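# Bend the rod into an upright arch in both sockets

## Task

Shape the rod into an arch that stands upright, with each of its two ends seated in a separate socket of the board. The arch must stay that way with the robot no longer touching it.

## Robot and tools

Robot: two arms, left_arm and right_arm, each with a parallel two-finger gripper and a wrist camera. The scene frame has its origin at table-top height, midway between the nominal arm bases, with +z up, +x out over the table and left_arm on the +y side. Arm names do not match image sides. Calibrated bases: left_arm at (-0.023, +0.225, 0) m, right_arm at (+0.010, -0.343, 0) m, each turned about 1 degree around z. A two-camera stand sits behind the arms.

Frames: each arm reports its end_effector_position (m) and end_effector_quat_wxyz in its own base frame. Fixed cameras and the table use the scene frame. Every commanded offset is taken along the axes of that arm's current Hand target. On the gripper, fingers point along +z and open and close along y. The reported position is the spot between the pads, about 1 cm behind the tips; printed values can be off by a few cm, more when reaching far.

Row layout (shared by execute_actions and move): one list of 14 numbers covering both arms, each in [-1, 1]: dx, dy, dz, rx, ry, rz, opening for left_arm, then the same seven for right_arm. The first six are an offset from the arm's Hand target as it stood when the action or move began, not an absolute pose; 1.0 equals 0.6 m of travel or 180 degrees of turn, and rx, ry, rz form one rotation vector. Opening is absolute: +1 fully open (0.094 m), -1 closed. To hold an arm where it is, send six zeros and repeat its current opening; a 0 opening is itself a command to half-close.

execute_actions(actions, cameras): actions is a list of actions; each action is a table of up to 15 rows, one per 1/30 s step, and a short table keeps repeating its last row. All rows of one action count from the same start pose. Repeating an offset in a later action moves the arm again. Images come back only for an empty actions list or when cameras names them (["all"], specific names, or []). An empty list also reports the scene number and task.

move(target, speed, blend, opening_speed, grip_force, blocking, cameras): drives each gripper in a straight line toward target, a single 14-number row or a list of up to 15 rows, all offsets counted from the same starting Hand targets. speed is in m/s, 0.002 to 2.9 (default 0.25), rotation capped at twice that in rad/s; one value or one per target. blend (m) rounds corners in a list; 0 stops at each point. opening_speed (at least 0.2 per second on the -1..+1 scale) closes fingers gradually; use it on parts that could squash. grip_force sets a per-pad limit of 10 to 50 N, per arm if listed; it persists, and lower values close slowly. blocking=false returns after about 0.5 s while the move continues. A move lasts at most 10 s of travel. Paths do not avoid obstacles or the other arm; faster moves lag, stray and hit harder. Do not route a gripper close past its own base, since that can flip the shoulder. The result adds a move: line: done, off_target, moving, held or fault, plus limits such as paced (pose clipped) or held (steps withheld).

wait(seconds 0 to 10, cameras): lets time pass holding commands; a running move continues. stop(cameras): brakes a running move. zoom_image(camera, region [x0, y0, x1, y1]): enlarges part of a camera's newest image, region at most 504 by 504 pixels. finished_scene(scene): the current scene's number; ends it irreversibly, so call it only once the arch is standing in both sockets on its own.

Cameras: cam_head_left, cam_head_right, cam_low, cam_left_wrist, cam_right_wrist, each 504x504.

Reading results: Hand target is the last commanded pose after clipping; the next offsets start there. The gripper often rests short of it because of friction, gravity and loose drives; a later command, even all zeros, re-requests it, and if it still falls short, send the gap as an offset. Check position and tilt after each move and correct tilt. Each step, orientation is clipped to within 40 degrees of the measured one. grip_measured uses the opening scale; empty it can read about 2.5 mm wide, and on a held hard part a little narrower. Force rises about 1 N per 0.001 below first contact, then jumps to the limit. Release by commanding well above grip_measured. Joint velocities saying within noise means the arm is still. Joint torques include gravity and offsets; numbers 1 to 3 wrap at ±28 N m. Joint ranges (rad): waist -2.618 to 3.054, shoulder 0 to 3.142, elbow 0 to 3.142 (straight at 2.901), wrist pitch and yaw ±1.571, wrist roll ±2.094.

Avoid: dropping the rod or releasing it while it moves; anything falling or being left off the table, which fails the task; fast contact with the board, table or heavy items; the two grippers, wrist cameras or fingers touching each other; strain on a camera cable; pushing into something for long, since the arm keeps pressing until moved back. Stretched or loaded arms heat motors: MOTOR HOT appears near 75 °C, and at 90 °C the arm folds away and stops working. Loose objects may occasionally get nudged by outside pushes.

Each tool is called after "Emit:" as name([rows], argument=value, ...), one row to a line, values as JSON.

## Session

Emit:
execute_actions(actions=[])

Emit:
zoom_image(camera="cam_head_left", region=[150, 240, 300, 390])

Emit:
zoom_image(camera="cam_head_left", region=[290, 240, 440, 390])

Emit:
zoom_image(camera="cam_low", region=[210, 200, 360, 350])

Scene clock: 0.00 s.
left_arm: end_effector_position=(+0.3938, -0.0067, +0.1064) grip_measured=+1.000 end_effector_quat_wxyz=(+0.590, -0.018, +0.806, +0.038) | right_arm: end_effector_position=(+0.3982, -0.0312, +0.0827) grip_measured=+1.000 end_effector_quat_wxyz=(+0.555, +0.026, +0.831, -0.027)
Joint positions: left_arm=[-0.092 1.493 0.367 0.816 -0.171 -0.012 0.094] | right_arm=[-0.077 1.558 0.402 0.764 0.004 -0.016 0.094]
Joint velocities: within noise
Joint torques (N m): no reading
Heat: left arm: 30 °C; right arm: 33 °C.
Hand target: left_arm +0.3961, -0.0061, +0.1127; +0.598, -0.022, +0.801, +0.038 | right_arm +0.4014, -0.0306, +0.0902; +0.565, +0.023, +0.825, -0.027
Tool commands: left_gripper/opening=+1.0 right_gripper/opening=+1.0

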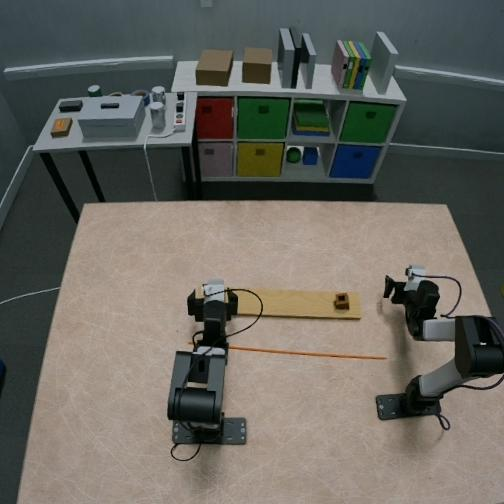

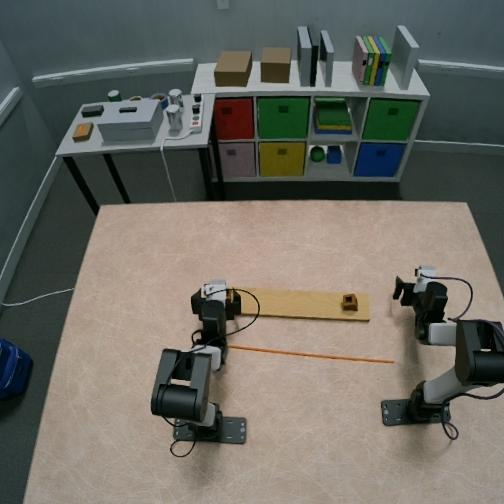

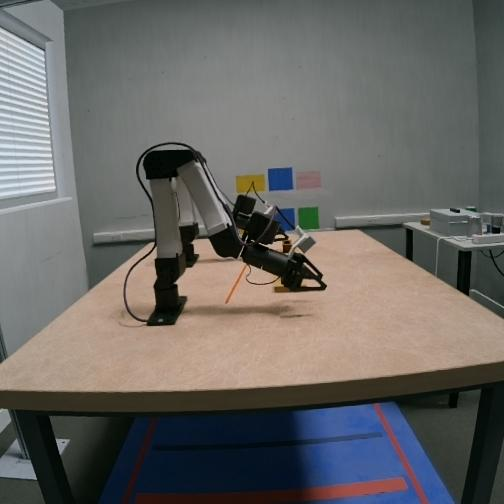

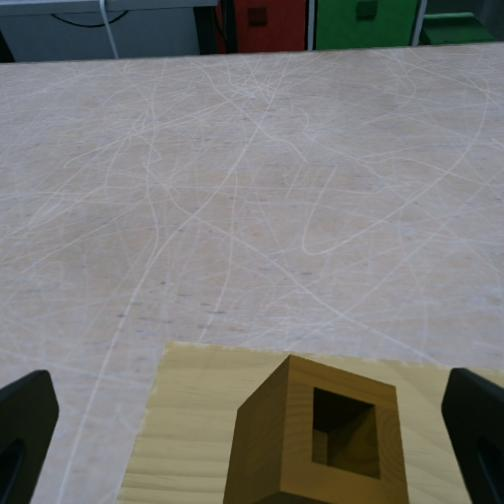

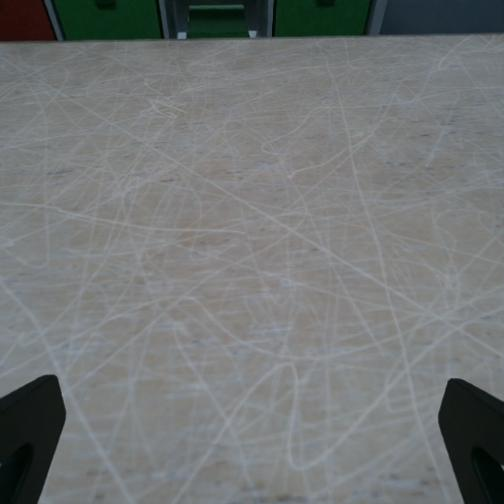

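Scaled by 3.360.

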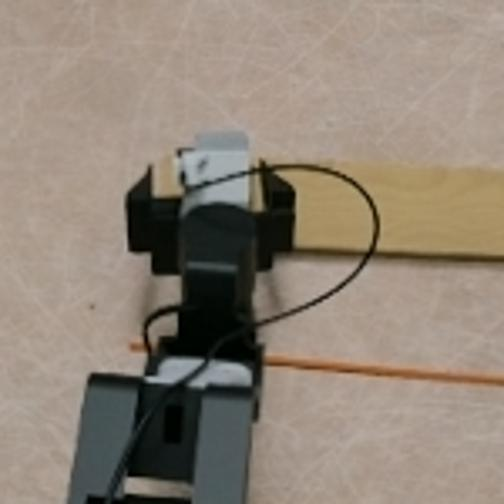

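Scaled by 3.360.

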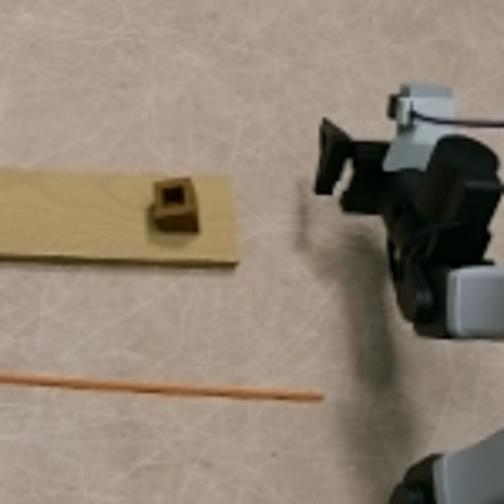

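Scaled by 3.360.

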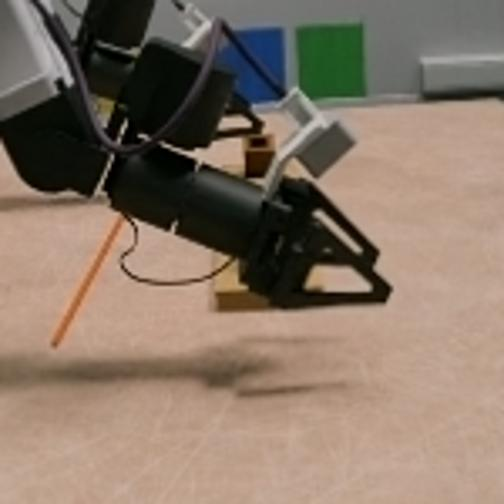

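Emit:
move(target=[0.0675, 0.0010, -0.2120, 0.3182, 0.3252, 0.4970, 1, 0.1137, 0.2307, -0.3965, -0.2598, 0.3398, -0.4504, 1], speed=0.4, cameras=["cam_left_wrist", "cam_right_wrist", "cam_head_left"])

Scene clock: 26.57 s.
left_arm: end_effector_position=(+0.2566, -0.0166, +0.1043) grip_measured=+1.000 end_effector_quat_wxyz=(-0.057, +0.725, +0.684, +0.055) | right_arm: end_effector_position=(+0.1614, +0.1231, +0.1059) grip_measured=+1.000 end_effector_quat_wxyz=(-0.065, -0.663, +0.744, -0.051)
Joint positions: left_arm=[-0.17 1.537 1.189 -1.248 -0.156 1.456 0.094] | right_arm=[0.738 1.432 1.097 -1.367 0.1 -0.712 0.094]
Joint torques (N m): left_arm=[-1.03 -3.92 10.74 -0.05 -0.12 0.12] | right_arm=[0.24 -4.49 8.43 -0.07 0.12 0.04]
Heat: left arm: 32 °C; right arm: 35 °C.
Hand target: left_arm +0.2630, -0.0163, +0.1099; -0.059, +0.734, +0.674, +0.064 | right_arm +0.1648, +0.1246, +0.1097; -0.065, -0.666, +0.741, -0.058
Off the commanded pose: left_arm 0.009 m, 2 deg | right_arm 0.005 m, 1 deg.
move: done
Images, in order (width x height): cam_head_left 504x504, cam_left_wrist 504x504, cam_right_wrist 504x504.

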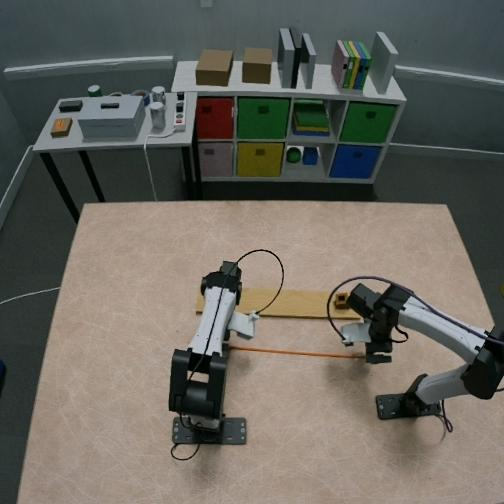

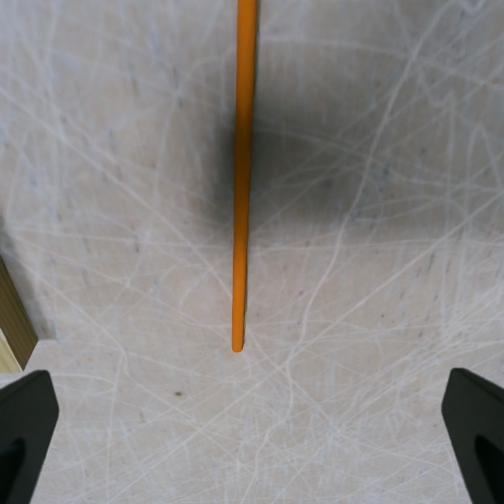

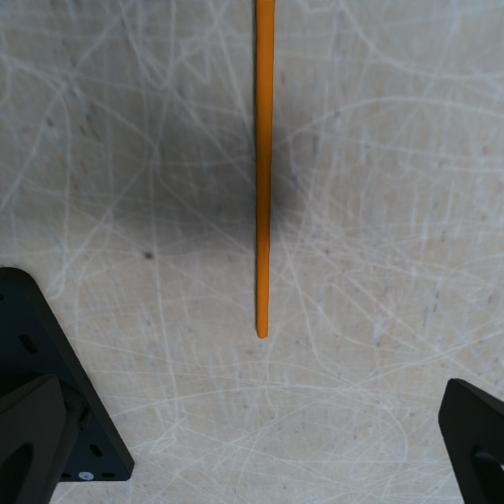

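Emit:
move([
  [-0.0076, 0.0067, 0.1585, -0.0023, 0, 0.0129, 1, -0.0120, -0.0073, 0.1640, 0, 0, 0, 1],
  [-0.0076, 0.0067, 0.1585, -0.0023, 0, 0.0129, -1, -0.0120, -0.0073, 0.1640, 0, 0, 0, -1],
], speed=[0.09, 0.05], opening_speed=0.9, cameras=["cam_left_wrist", "cam_right_wrist", "cam_low"])

Scene clock: 86.43 s.
left_arm: end_effector_position=(+0.2686, -0.0093, +0.0229) grip_measured=-0.995 end_effector_quat_wxyz=(-0.050, +0.744, +0.663, +0.064) | right_arm: end_effector_position=(+0.1641, +0.1150, +0.0163) grip_measured=-0.928 end_effector_quat_wxyz=(-0.067, -0.663, +0.744, -0.054)
Joint positions: left_arm=[-0.139 1.639 0.955 -0.881 -0.162 1.546 0] | right_arm=[0.708 1.526 0.807 -0.985 0.111 -0.741 0.003]
Joint torques (N m): left_arm=[0.25 -3.97 5.48 0.38 -0.09 0.11] | right_arm=[-1.14 -4.66 4.62 0.33 0.1 -0.11]
Heat: left arm: 35 °C; right arm: 39 °C.
Hand target: left_arm +0.2679, -0.0046, +0.0153; -0.058, +0.748, +0.659, +0.065 | right_arm +0.1681, +0.1141, +0.0116; -0.065, -0.666, +0.741, -0.058
Off the commanded pose: left_arm 0.009 m, 1 deg | right_arm 0.006 m, 1 deg.
move: done
Images, in order (width x height): cam_low 504x504, cam_left_wrist 504x504, cam_right_wrist 504x504.

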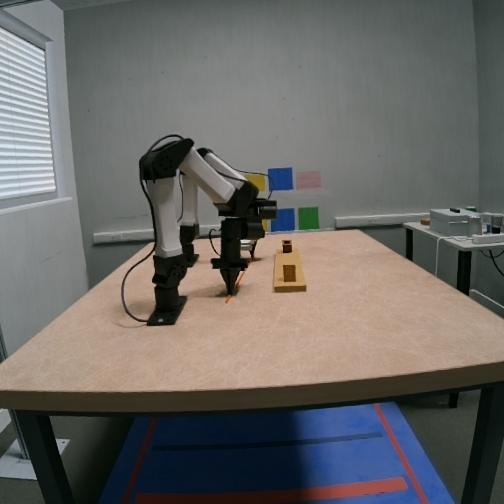

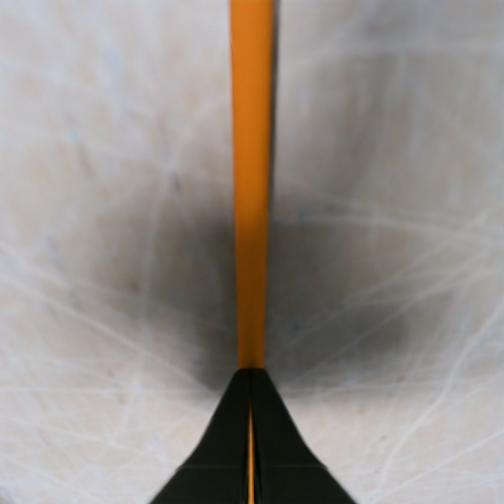

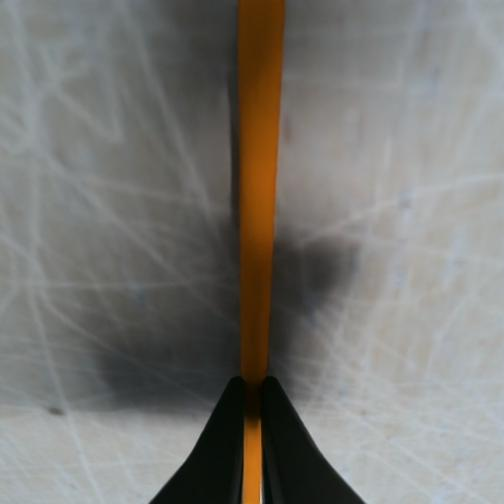

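Emit:
move([
  [0, 0, 0, 0, 0, 0, 0, 0, 0, 0, 0, 0, 0, -1],
  [-0.0027, 0, 0.0153, 0, 0, 0, 0, 0, 0, 0, 0, 0, 0, -1],
  [-0.0027, 0, 0.0153, 0, 0, 0, -1, 0, 0, 0, 0, 0, 0, -1],
], speed=0.04, opening_speed=1.0, cameras=["cam_left_wrist", "cam_head_left", "cam_low"])

Scene clock: 98.30 s.
left_arm: end_effector_position=(+0.2794, -0.0092, +0.0191) grip_measured=-0.920 end_effector_quat_wxyz=(-0.037, +0.744, +0.663, +0.080) | right_arm: end_effector_position=(+0.1641, +0.1150, +0.0163) grip_measured=-0.928 end_effector_quat_wxyz=(-0.067, -0.663, +0.744, -0.054)
Joint positions: left_arm=[-0.139 1.649 0.947 -0.821 -0.171 1.551 0.004] | right_arm=[0.708 1.526 0.807 -0.985 0.111 -0.741 0.003]
Joint torques (N m): left_arm=[0.27 -3.58 4.31 0.24 -0.07 0.1] | right_arm=[-1.16 -4.66 4.63 0.33 0.1 -0.11]
Heat: left arm: 34 °C; right arm: 37 °C.
Hand target: left_arm +0.2680, -0.0046, +0.0061; -0.058, +0.747, +0.659, +0.065 | right_arm +0.1681, +0.1141, +0.0116; -0.065, -0.666, +0.741, -0.058
Off the commanded pose: left_arm 0.018 m, 3 deg | right_arm 0.006 m, 1 deg.
move: off_target (left_arm); target 3's new opening was sent with left_arm's hand 0.014 m and 1 deg from that target
Images, in order (width x height): cam_head_left 504x504, cam_low 504x504, cam_left_wrist 504x504.

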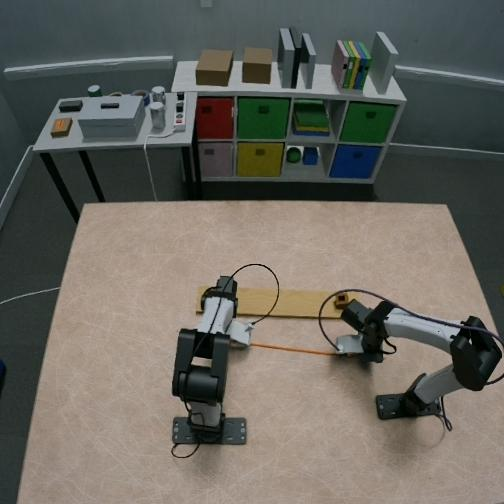

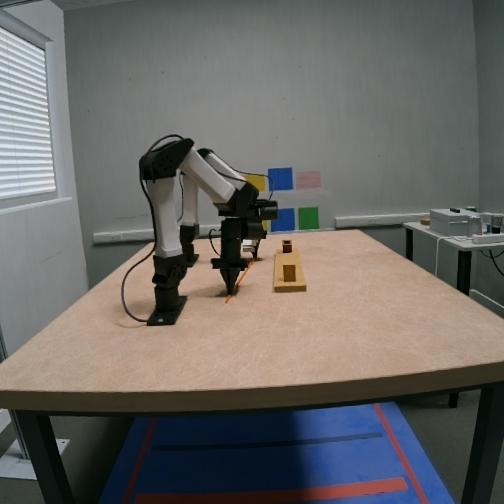

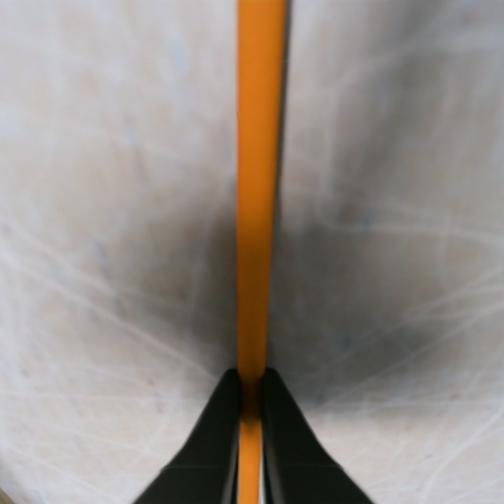

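Emit:
move([
  [0.0145, 0, -0.0820, 0, 0, 0, -1, 0.0145, 0, -0.0821, 0, 0, 0, -1],
  [0.1082, 0.1497, -0.3092, -0.4883, 0.0238, -0.1102, -1, -0.0055, -0.1995, -0.3197, 0.4948, -0.0138, 0.0733, -1],
], speed=0.25, blend=[0.025, 0], cameras=["all"])

Emit:
zoom_image(camera="cam_head_left", region=[165, 240, 295, 340])

Emit:
zoom_image(camera="cam_head_left", region=[290, 240, 420, 340])

Scene clock: 141.77 s.
left_arm: end_effector_position=(+0.3624, +0.0142, +0.1929) grip_measured=-0.920 end_effector_quat_wxyz=(+0.450, +0.475, +0.546, +0.524) | right_arm: end_effector_position=(+0.2896, +0.1388, +0.1978) grip_measured=-0.993 end_effector_quat_wxyz=(+0.427, -0.454, +0.551, -0.555)
Joint positions: left_arm=[-0.057 1.161 0.279 0.836 -0.202 1.568 0.004] | right_arm=[0.977 1.294 0.354 0.887 1.203 -1.554 0]
Joint velocities: left_arm=[within noise] | right_arm=[-0.007 0.002 0.002 0.051 0.154 -0.066 0]
Joint torques (N m): left_arm=[0.23 -1.77 6.69 2.84 0.08 -0.06] | right_arm=[-1.16 -3.28 5.29 2.3 -0.09 -0.05]
Heat: left arm: 32 °C; right arm: 35 °C.
Hand target: left_arm +0.3612, +0.0157, +0.1999; +0.463, +0.463, +0.534, +0.535 | right_arm +0.2911, +0.1379, +0.1999; +0.440, -0.440, +0.553, -0.553
Off the commanded pose: left_arm 0.007 m, 3 deg | right_arm 0.003 m, 2 deg.
move: off_target (left_arm); blend cut to 0.0249 m at target 1

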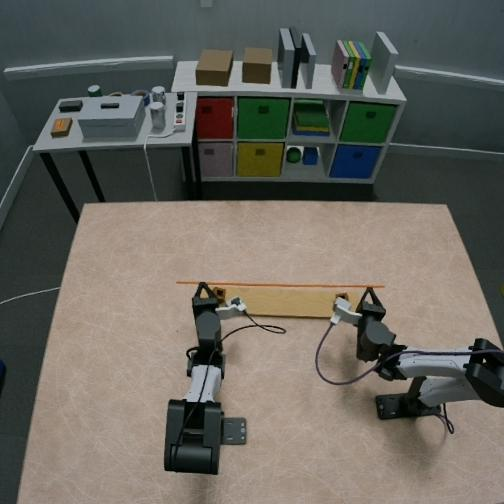

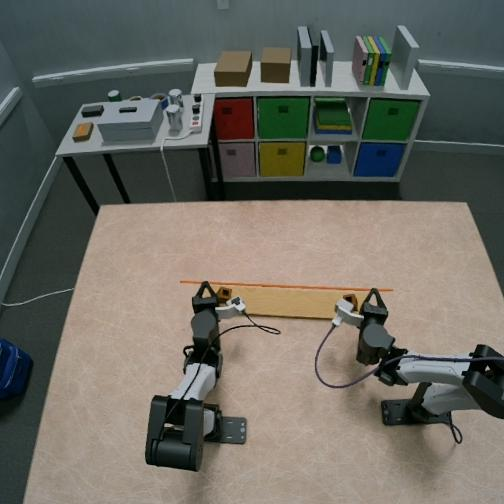

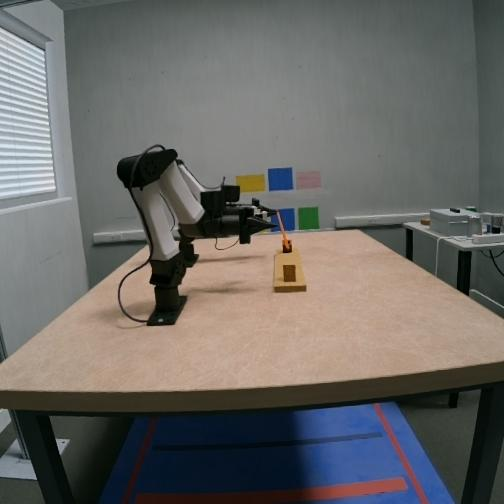

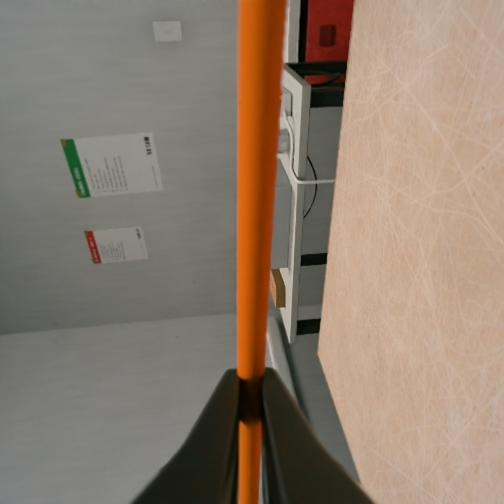

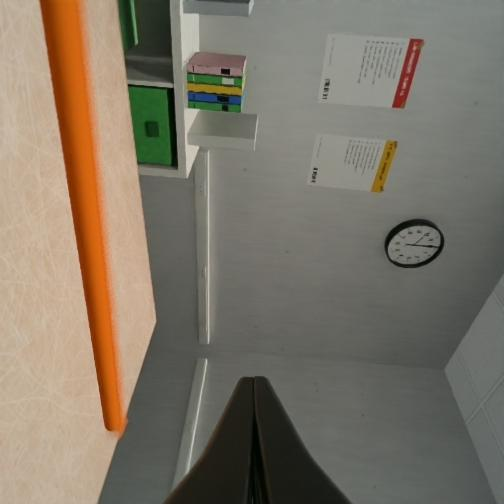

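Scaled by 3.877.

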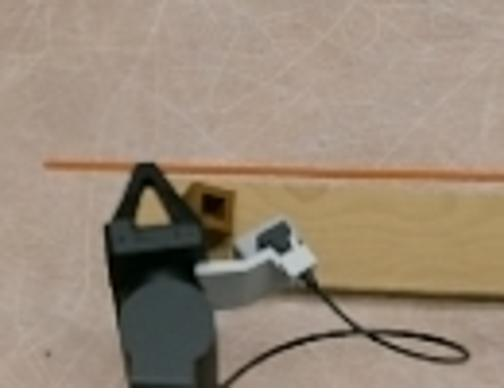

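Scaled by 3.877.

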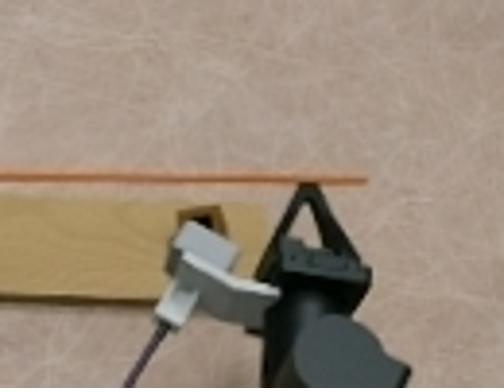

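Emit:
zoom_image(camera="cam_low", region=[230, 180, 330, 300])

Scaled by 4.200.

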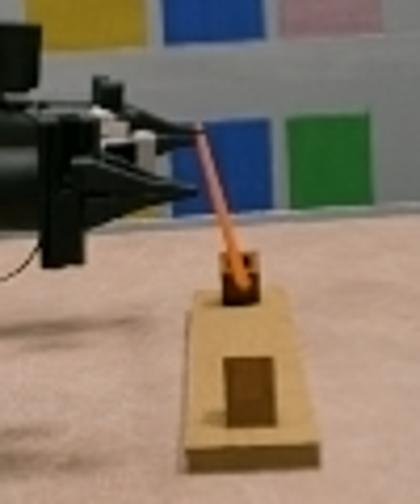

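Emit:
move([
  [0, 0, 0, 0, 0, 0, -1, 0, 0, -0.025, 0, 0, 0, -1],
  [0, 0, 0, 0, 0, 0, -1, 0, 0, -0.025, 0, 0, 0, 1],
  [0, 0, 0, 0, 0, 0, -1, -0.0633, 0.0558, 0.0373, -0.0055, 0, 0.0313, 1],
  [0, 0, 0, 0, 0, 0, -1, -0.0633, 0.0558, 0.0373, -0.0055, 0, 0.0313, -1],
], speed=[0.1, 0.1, 0.08, 0.08], opening_speed=1.3, cameras=["cam_left_wrist", "cam_right_wrist", "cam_low", "cam_head_left"])

Scene clock: 199.67 s.
left_arm: end_effector_position=(+0.3624, +0.0142, +0.1929) grip_measured=-0.920 end_effector_quat_wxyz=(+0.450, +0.475, +0.546, +0.524) | right_arm: end_effector_position=(+0.3162, +0.1662, +0.1585) grip_measured=-0.902 end_effector_quat_wxyz=(+0.442, -0.438, +0.574, -0.533)
Joint positions: left_arm=[-0.057 1.161 0.279 0.836 -0.202 1.568 0.004] | right_arm=[0.95 1.609 0.429 1.071 1.176 -1.43 0.005]
Joint torques (N m): left_arm=[0.23 -1.78 6.69 2.84 0.08 -0.06] | right_arm=[-1.16 -4.92 6.99 2.29 -0.06 0.02]
Heat: left arm: 34 °C; right arm: 37 °C.
Hand target: left_arm +0.3612, +0.0157, +0.1999; +0.463, +0.463, +0.534, +0.535 | right_arm +0.3214, +0.1699, +0.1663; +0.463, -0.417, +0.579, -0.526
Off the commanded pose: left_arm 0.007 m, 3 deg | right_arm 0.010 m, 4 deg.
move: off_target (left_arm, right_arm); target 2's new opening was sent with right_arm's hand 0.008 m and 3 deg from that target; target 4's new opening was sent with right_arm's hand 0.012 m and 4 deg from that target
Images, in order (width x height): cam_head_left 504x504, cam_low 504x504, cam_left_wrist 504x504, cam_right_wrist 504x504.

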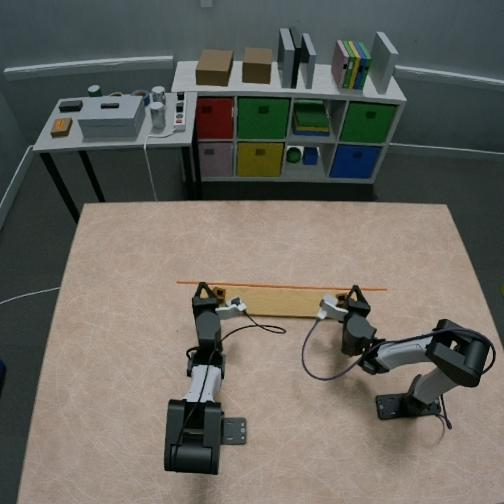

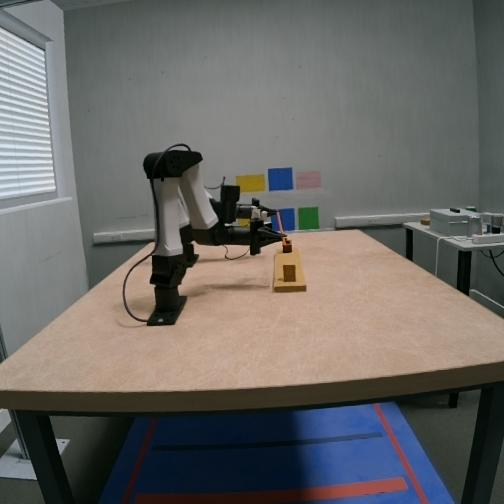

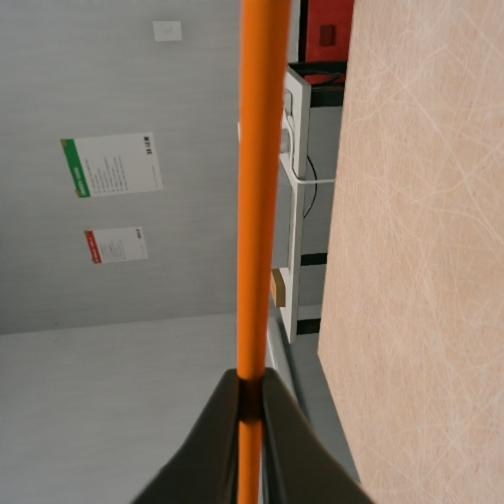

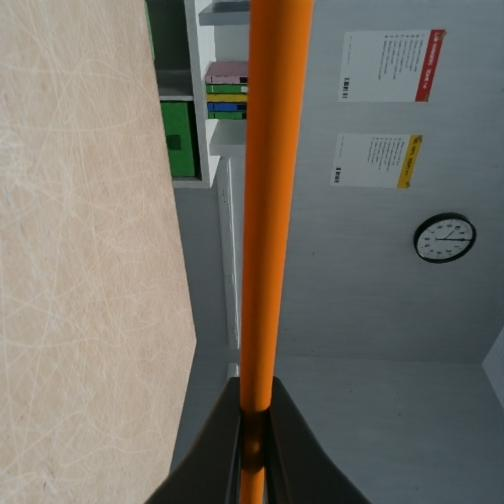

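Emit:
move([
  [0, 0, 0, 0, 0, 0, -0.1, 0, 0, 0, 0, 0, 0, -1],
  [-0.0055, 0, 0.0330, 0, 0, 0, -0.1, 0, 0, 0, 0, 0, 0, -1],
  [-0.0055, 0, 0.0330, 0, 0, 0, -1, 0, 0, 0, 0, 0, 0, -1],
], speed=0.06, opening_speed=1.2, cameras=["cam_left_wrist", "cam_right_wrist", "cam_low", "cam_head_left"])

Emit:
zoom_image(camera="cam_head_left", region=[165, 250, 295, 330])

Emit:
zoom_image(camera="cam_head_left", region=[290, 250, 420, 330])

Emit:
zoom_image(camera="cam_low", region=[220, 180, 330, 300])

Scene clock: 215.37 s.
left_arm: end_effector_position=(+0.3723, +0.0136, +0.1749) grip_measured=-0.908 end_effector_quat_wxyz=(+0.439, +0.485, +0.553, +0.516) | right_arm: end_effector_position=(+0.3162, +0.1662, +0.1585) grip_measured=-0.902 end_effector_quat_wxyz=(+0.442, -0.438, +0.574, -0.533)
Joint positions: left_arm=[-0.057 1.266 0.287 0.895 -0.202 1.568 0.004] | right_arm=[0.95 1.609 0.429 1.071 1.176 -1.43 0.005]
Joint torques (N m): left_arm=[0.42 -1.92 11.02 2.79 0.1 -0.05] | right_arm=[-1.16 -4.92 6.99 2.28 -0.06 0.02]
Heat: left arm: 35 °C; right arm: 37 °C.
Hand target: left_arm +0.3812, +0.0152, +0.2000; +0.463, +0.463, +0.534, +0.535 | right_arm +0.3214, +0.1699, +0.1663; +0.463, -0.417, +0.579, -0.526
Off the commanded pose: left_arm 0.027 m, 5 deg | right_arm 0.010 m, 4 deg.
move: off_target (left_arm, right_arm); target 3's new opening was sent with left_arm's hand 0.027 m and 5 deg from that target
Images, in order (width x height): cam_head_left 504x504, cam_low 504x504, cam_left_wrist 504x504, cam_right_wrist 504x504.

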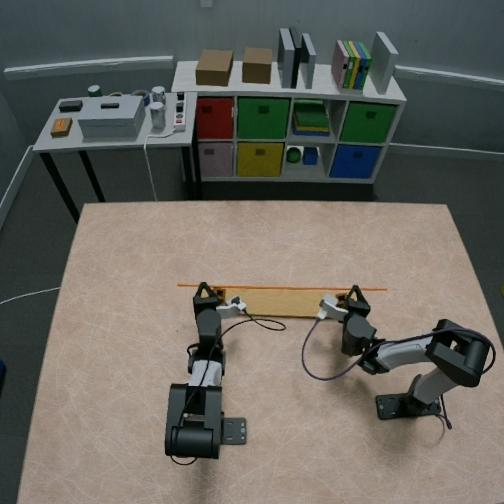

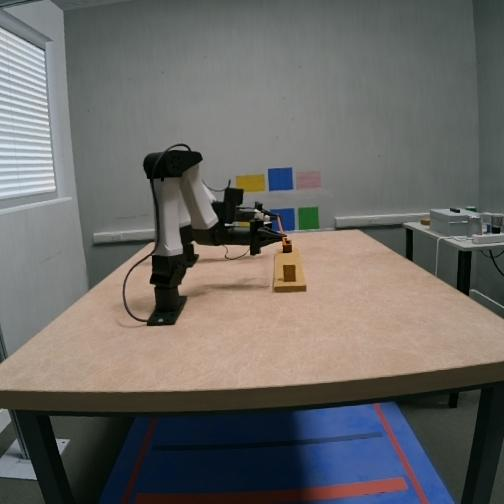

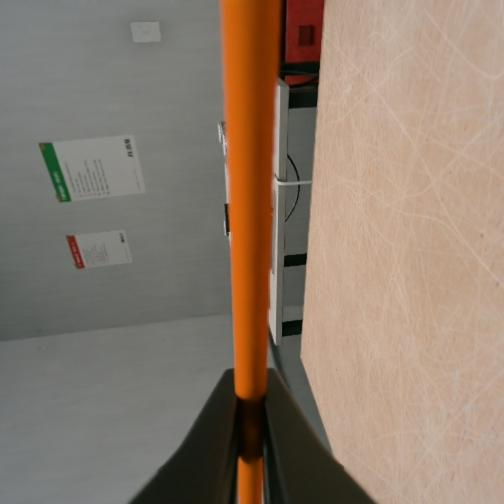

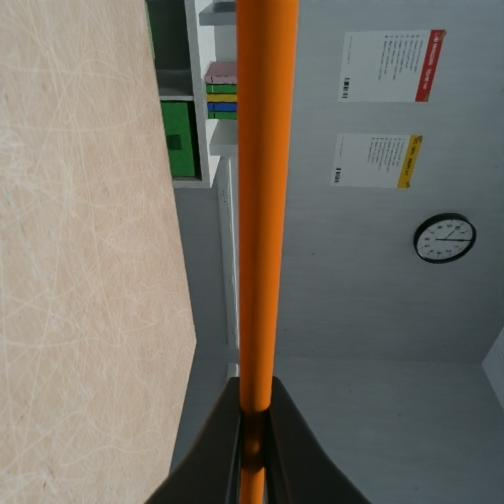

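Scaled by 3.877.

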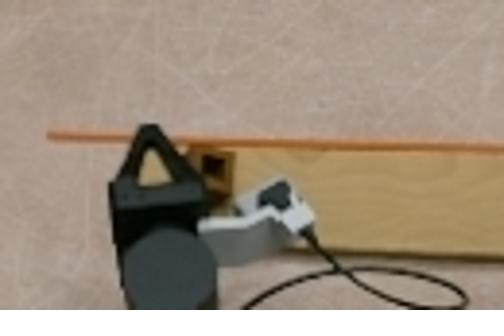

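Scaled by 3.877.

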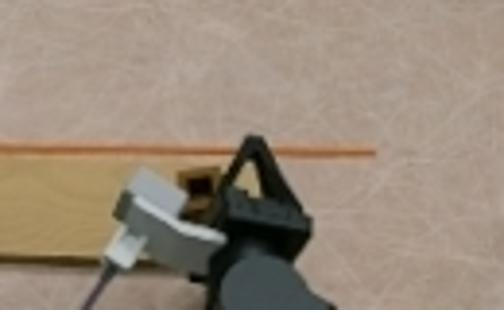

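Scaled by 4.200.

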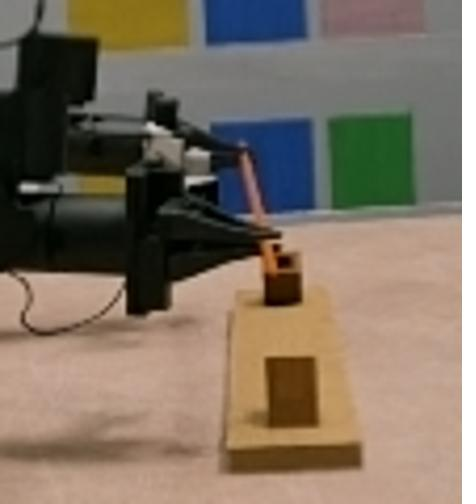

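Emit:
move([
  [-0.0255, 0.0127, -0.0062, 0.0204, -0.0055, -0.1572, -1, -0.0177, -0.0333, -0.0162, -0.0209, -0.0032, 0.1449, -1],
  [-0.0840, 0.0223, -0.0177, 0.0359, -0.0097, -0.2771, -1, -0.0582, -0.0587, -0.0335, -0.0368, -0.0056, 0.2554, -1],
  [-0.1425, 0.0333, -0.0297, 0.0536, -0.0145, -0.4136, -1, -0.0985, -0.0877, -0.0522, -0.0549, -0.0084, 0.3812, -1],
], speed=0.15, blend=[0.02, 0.02, 0], cameras=["all"])

Emit:
zoom_image(camera="cam_head_left", region=[165, 240, 295, 340])

Emit:
zoom_image(camera="cam_head_left", region=[290, 240, 420, 340])

Emit:
zoom_image(camera="cam_low", region=[220, 160, 350, 300])

Scene clock: 300.20 s.
left_arm: end_effector_position=(+0.3723, -0.0547, +0.2044) grip_measured=-0.908 end_effector_quat_wxyz=(+0.650, +0.099, +0.740, +0.140) | right_arm: end_effector_position=(+0.3049, +0.2089, +0.2041) grip_measured=-0.902 end_effector_quat_wxyz=(+0.632, -0.082, +0.745, -0.194)
Joint positions: left_arm=[-0.33 1.174 0.423 0.625 -0.406 0.295 0.004] | right_arm=[1.06 1.446 0.699 0.37 1.225 -0.051 0.005]
Joint torques (N m): left_arm=[-2.44 -3.82 12.72 1.78 0.35 -0.84] | right_arm=[1.63 -9.96 10.55 1.61 -0.37 0.53]
Heat: left arm: 41 °C; right arm: 39 °C.
Hand target: left_arm +0.3759, -0.0720, +0.2199; +0.665, +0.091, +0.735, +0.092 | right_arm +0.3038, +0.2290, +0.2250; +0.651, -0.061, +0.747, -0.120
Off the commanded pose: left_arm 0.024 m, 6 deg | right_arm 0.029 m, 9 deg.
move: off_target (left_arm, right_arm)

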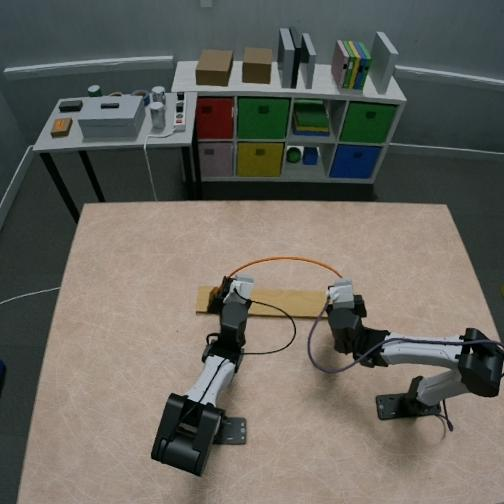

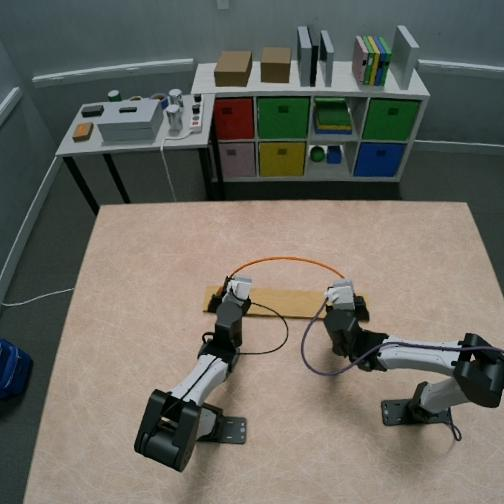

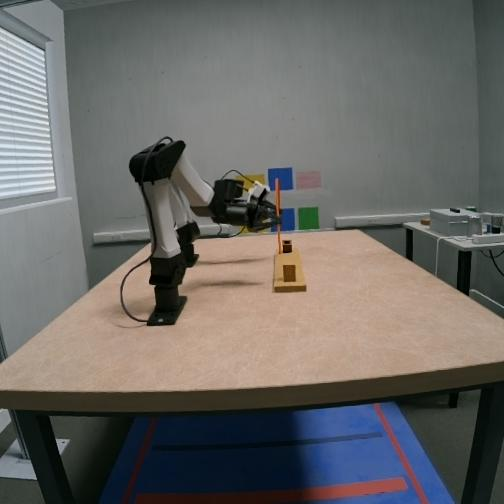

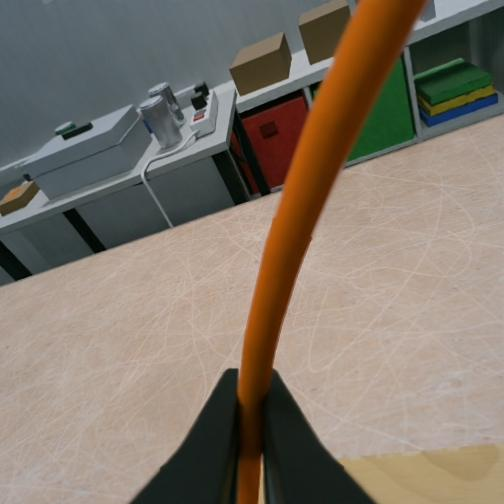

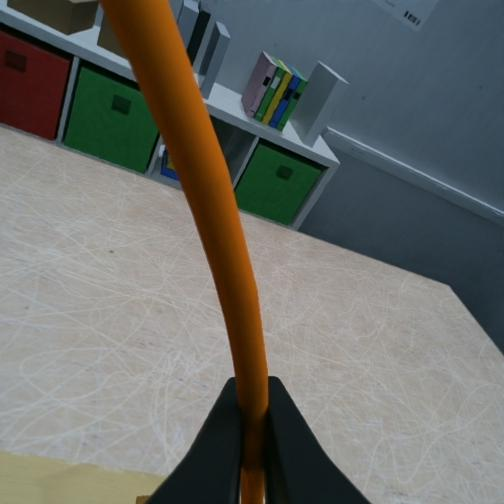

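Scaled by 3.877.

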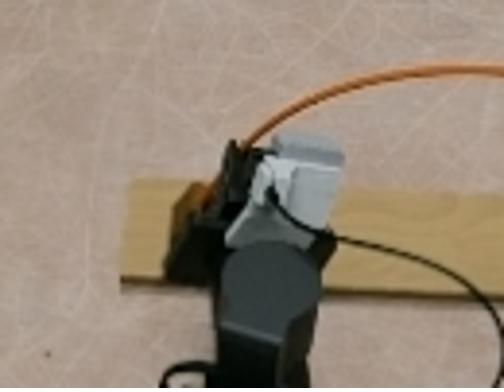

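Scaled by 3.877.

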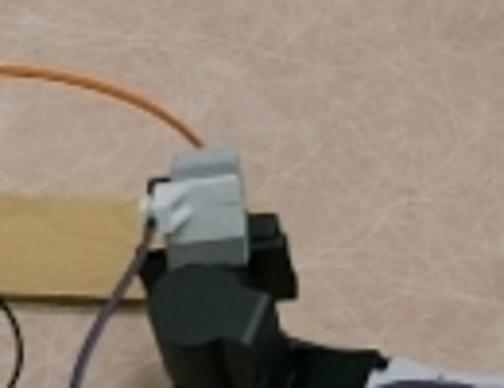

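Scaled by 3.600.

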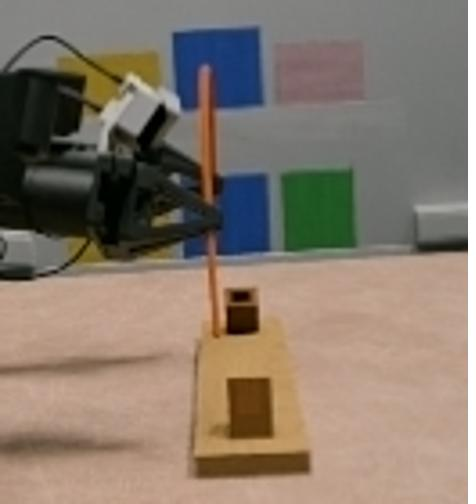

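Emit:
zoom_image(camera="cam_head_left", region=[195, 260, 245, 320])

Emit:
zoom_image(camera="cam_head_right", region=[200, 260, 250, 320])

Emit:
zoom_image(camera="cam_low", region=[260, 200, 310, 300])

Emit:
zoom_image(camera="cam_head_right", region=[320, 250, 390, 330])

Scaled by 8.400.

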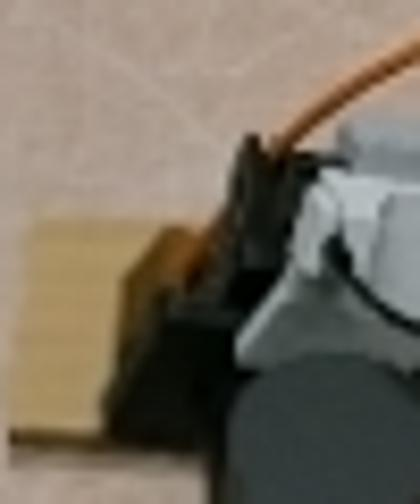

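Scaled by 8.400.

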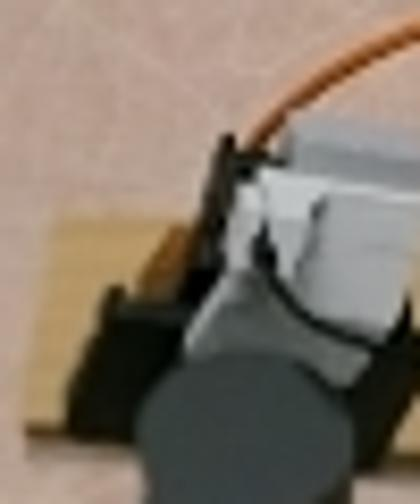

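Scaled by 5.040.

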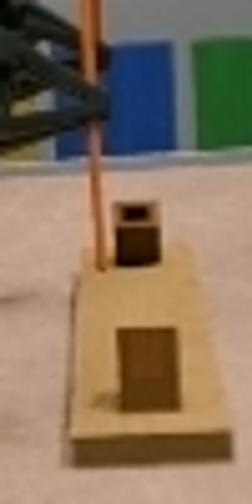

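Scaled by 6.300.

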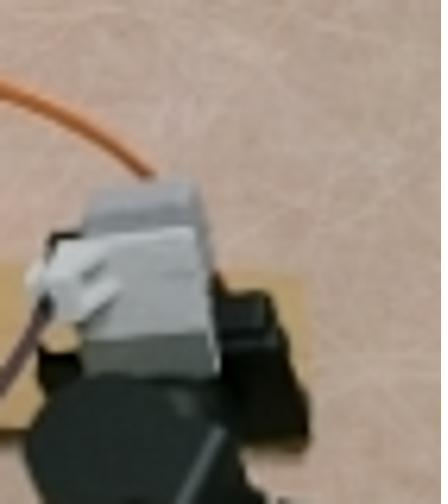

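Emit:
move(target=[0.0122, -0.0405, 0.0635, 0.0019, 0, -0.0109, -1, -0.0205, 0.0560, 0.0405, -0.0048, 0, 0.0274, -1], speed=0.06, cameras=["all"])

Emit:
zoom_image(camera="cam_head_left", region=[200, 240, 260, 310])

Emit:
zoom_image(camera="cam_head_left", region=[300, 240, 370, 320])

Emit:
zoom_image(camera="cam_low", region=[250, 190, 310, 300])

Emit:
zoom_image(camera="cam_head_right", region=[310, 250, 380, 330])

Scene clock: 378.30 s.
left_arm: end_effector_position=(+0.4026, -0.0641, +0.1799) grip_measured=-0.908 end_effector_quat_wxyz=(+0.630, +0.074, +0.762, +0.132) | right_arm: end_effector_position=(+0.3249, +0.2322, +0.2172) grip_measured=-0.902 end_effector_quat_wxyz=(+0.644, -0.039, +0.746, -0.166)
Joint positions: left_arm=[-0.343 1.382 0.51 0.681 -0.446 0.22 0.004] | right_arm=[1.043 1.551 0.836 0.37 1.225 0.021 0.005]
Joint torques (N m): left_arm=[-3.45 -3.06 11.93 2.63 0.54 -0.42] | right_arm=[0.61 -6.49 11.22 1.83 -0.87 0.55]
Heat: left arm: 44 °C; right arm: 44 °C.
Hand target: left_arm +0.4127, -0.0931, +0.2028; +0.666, +0.081, +0.737, +0.079 | right_arm +0.3318, +0.2620, +0.2251; +0.655, -0.034, +0.750, -0.086
Off the commanded pose: left_arm 0.038 m, 8 deg | right_arm 0.032 m, 9 deg.
move: off_target (left_arm, right_arm)

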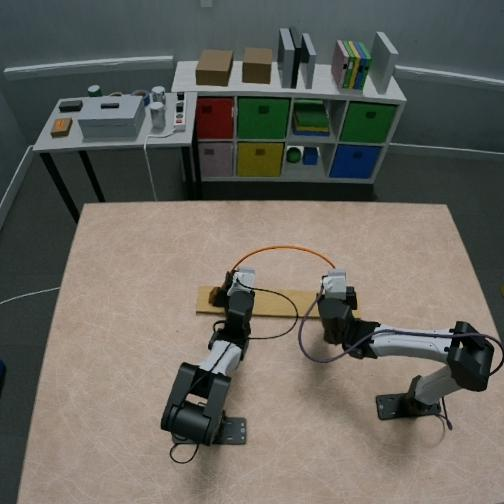

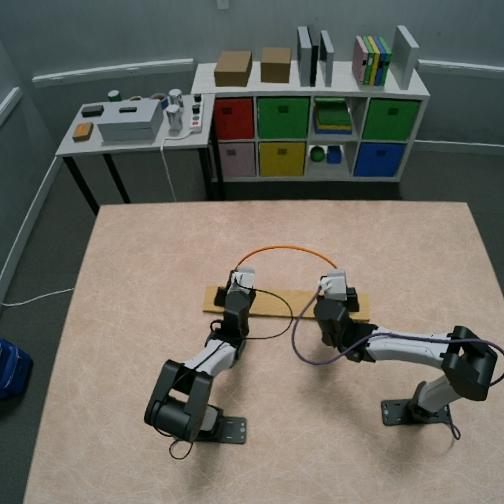

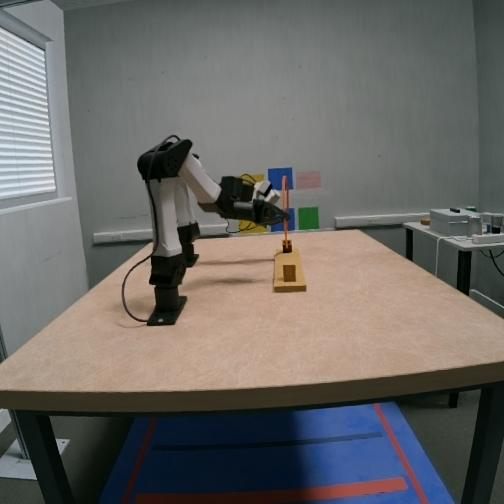

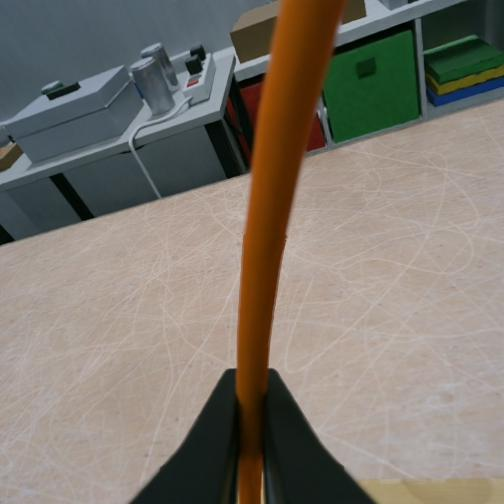

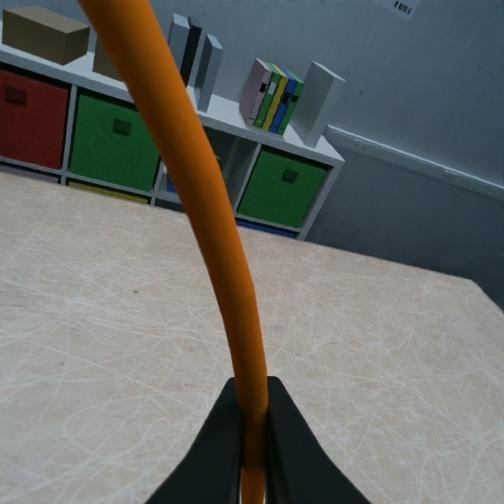

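Scaled by 7.200.

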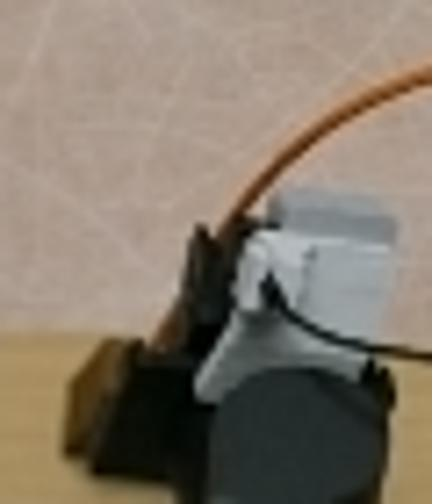

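Scaled by 6.300.

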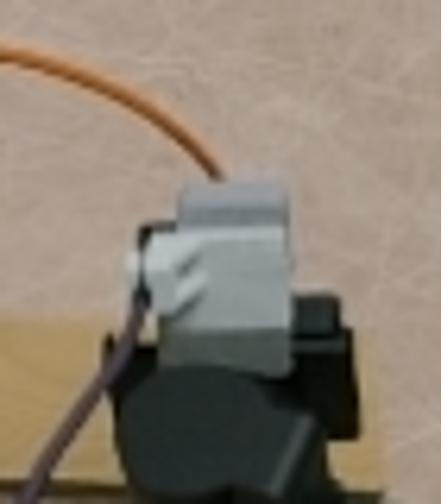

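Scaled by 4.582.

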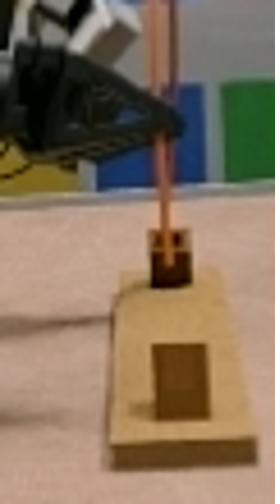

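Scaled by 6.300.

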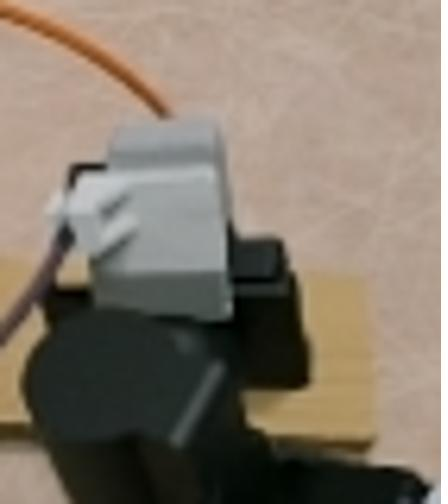

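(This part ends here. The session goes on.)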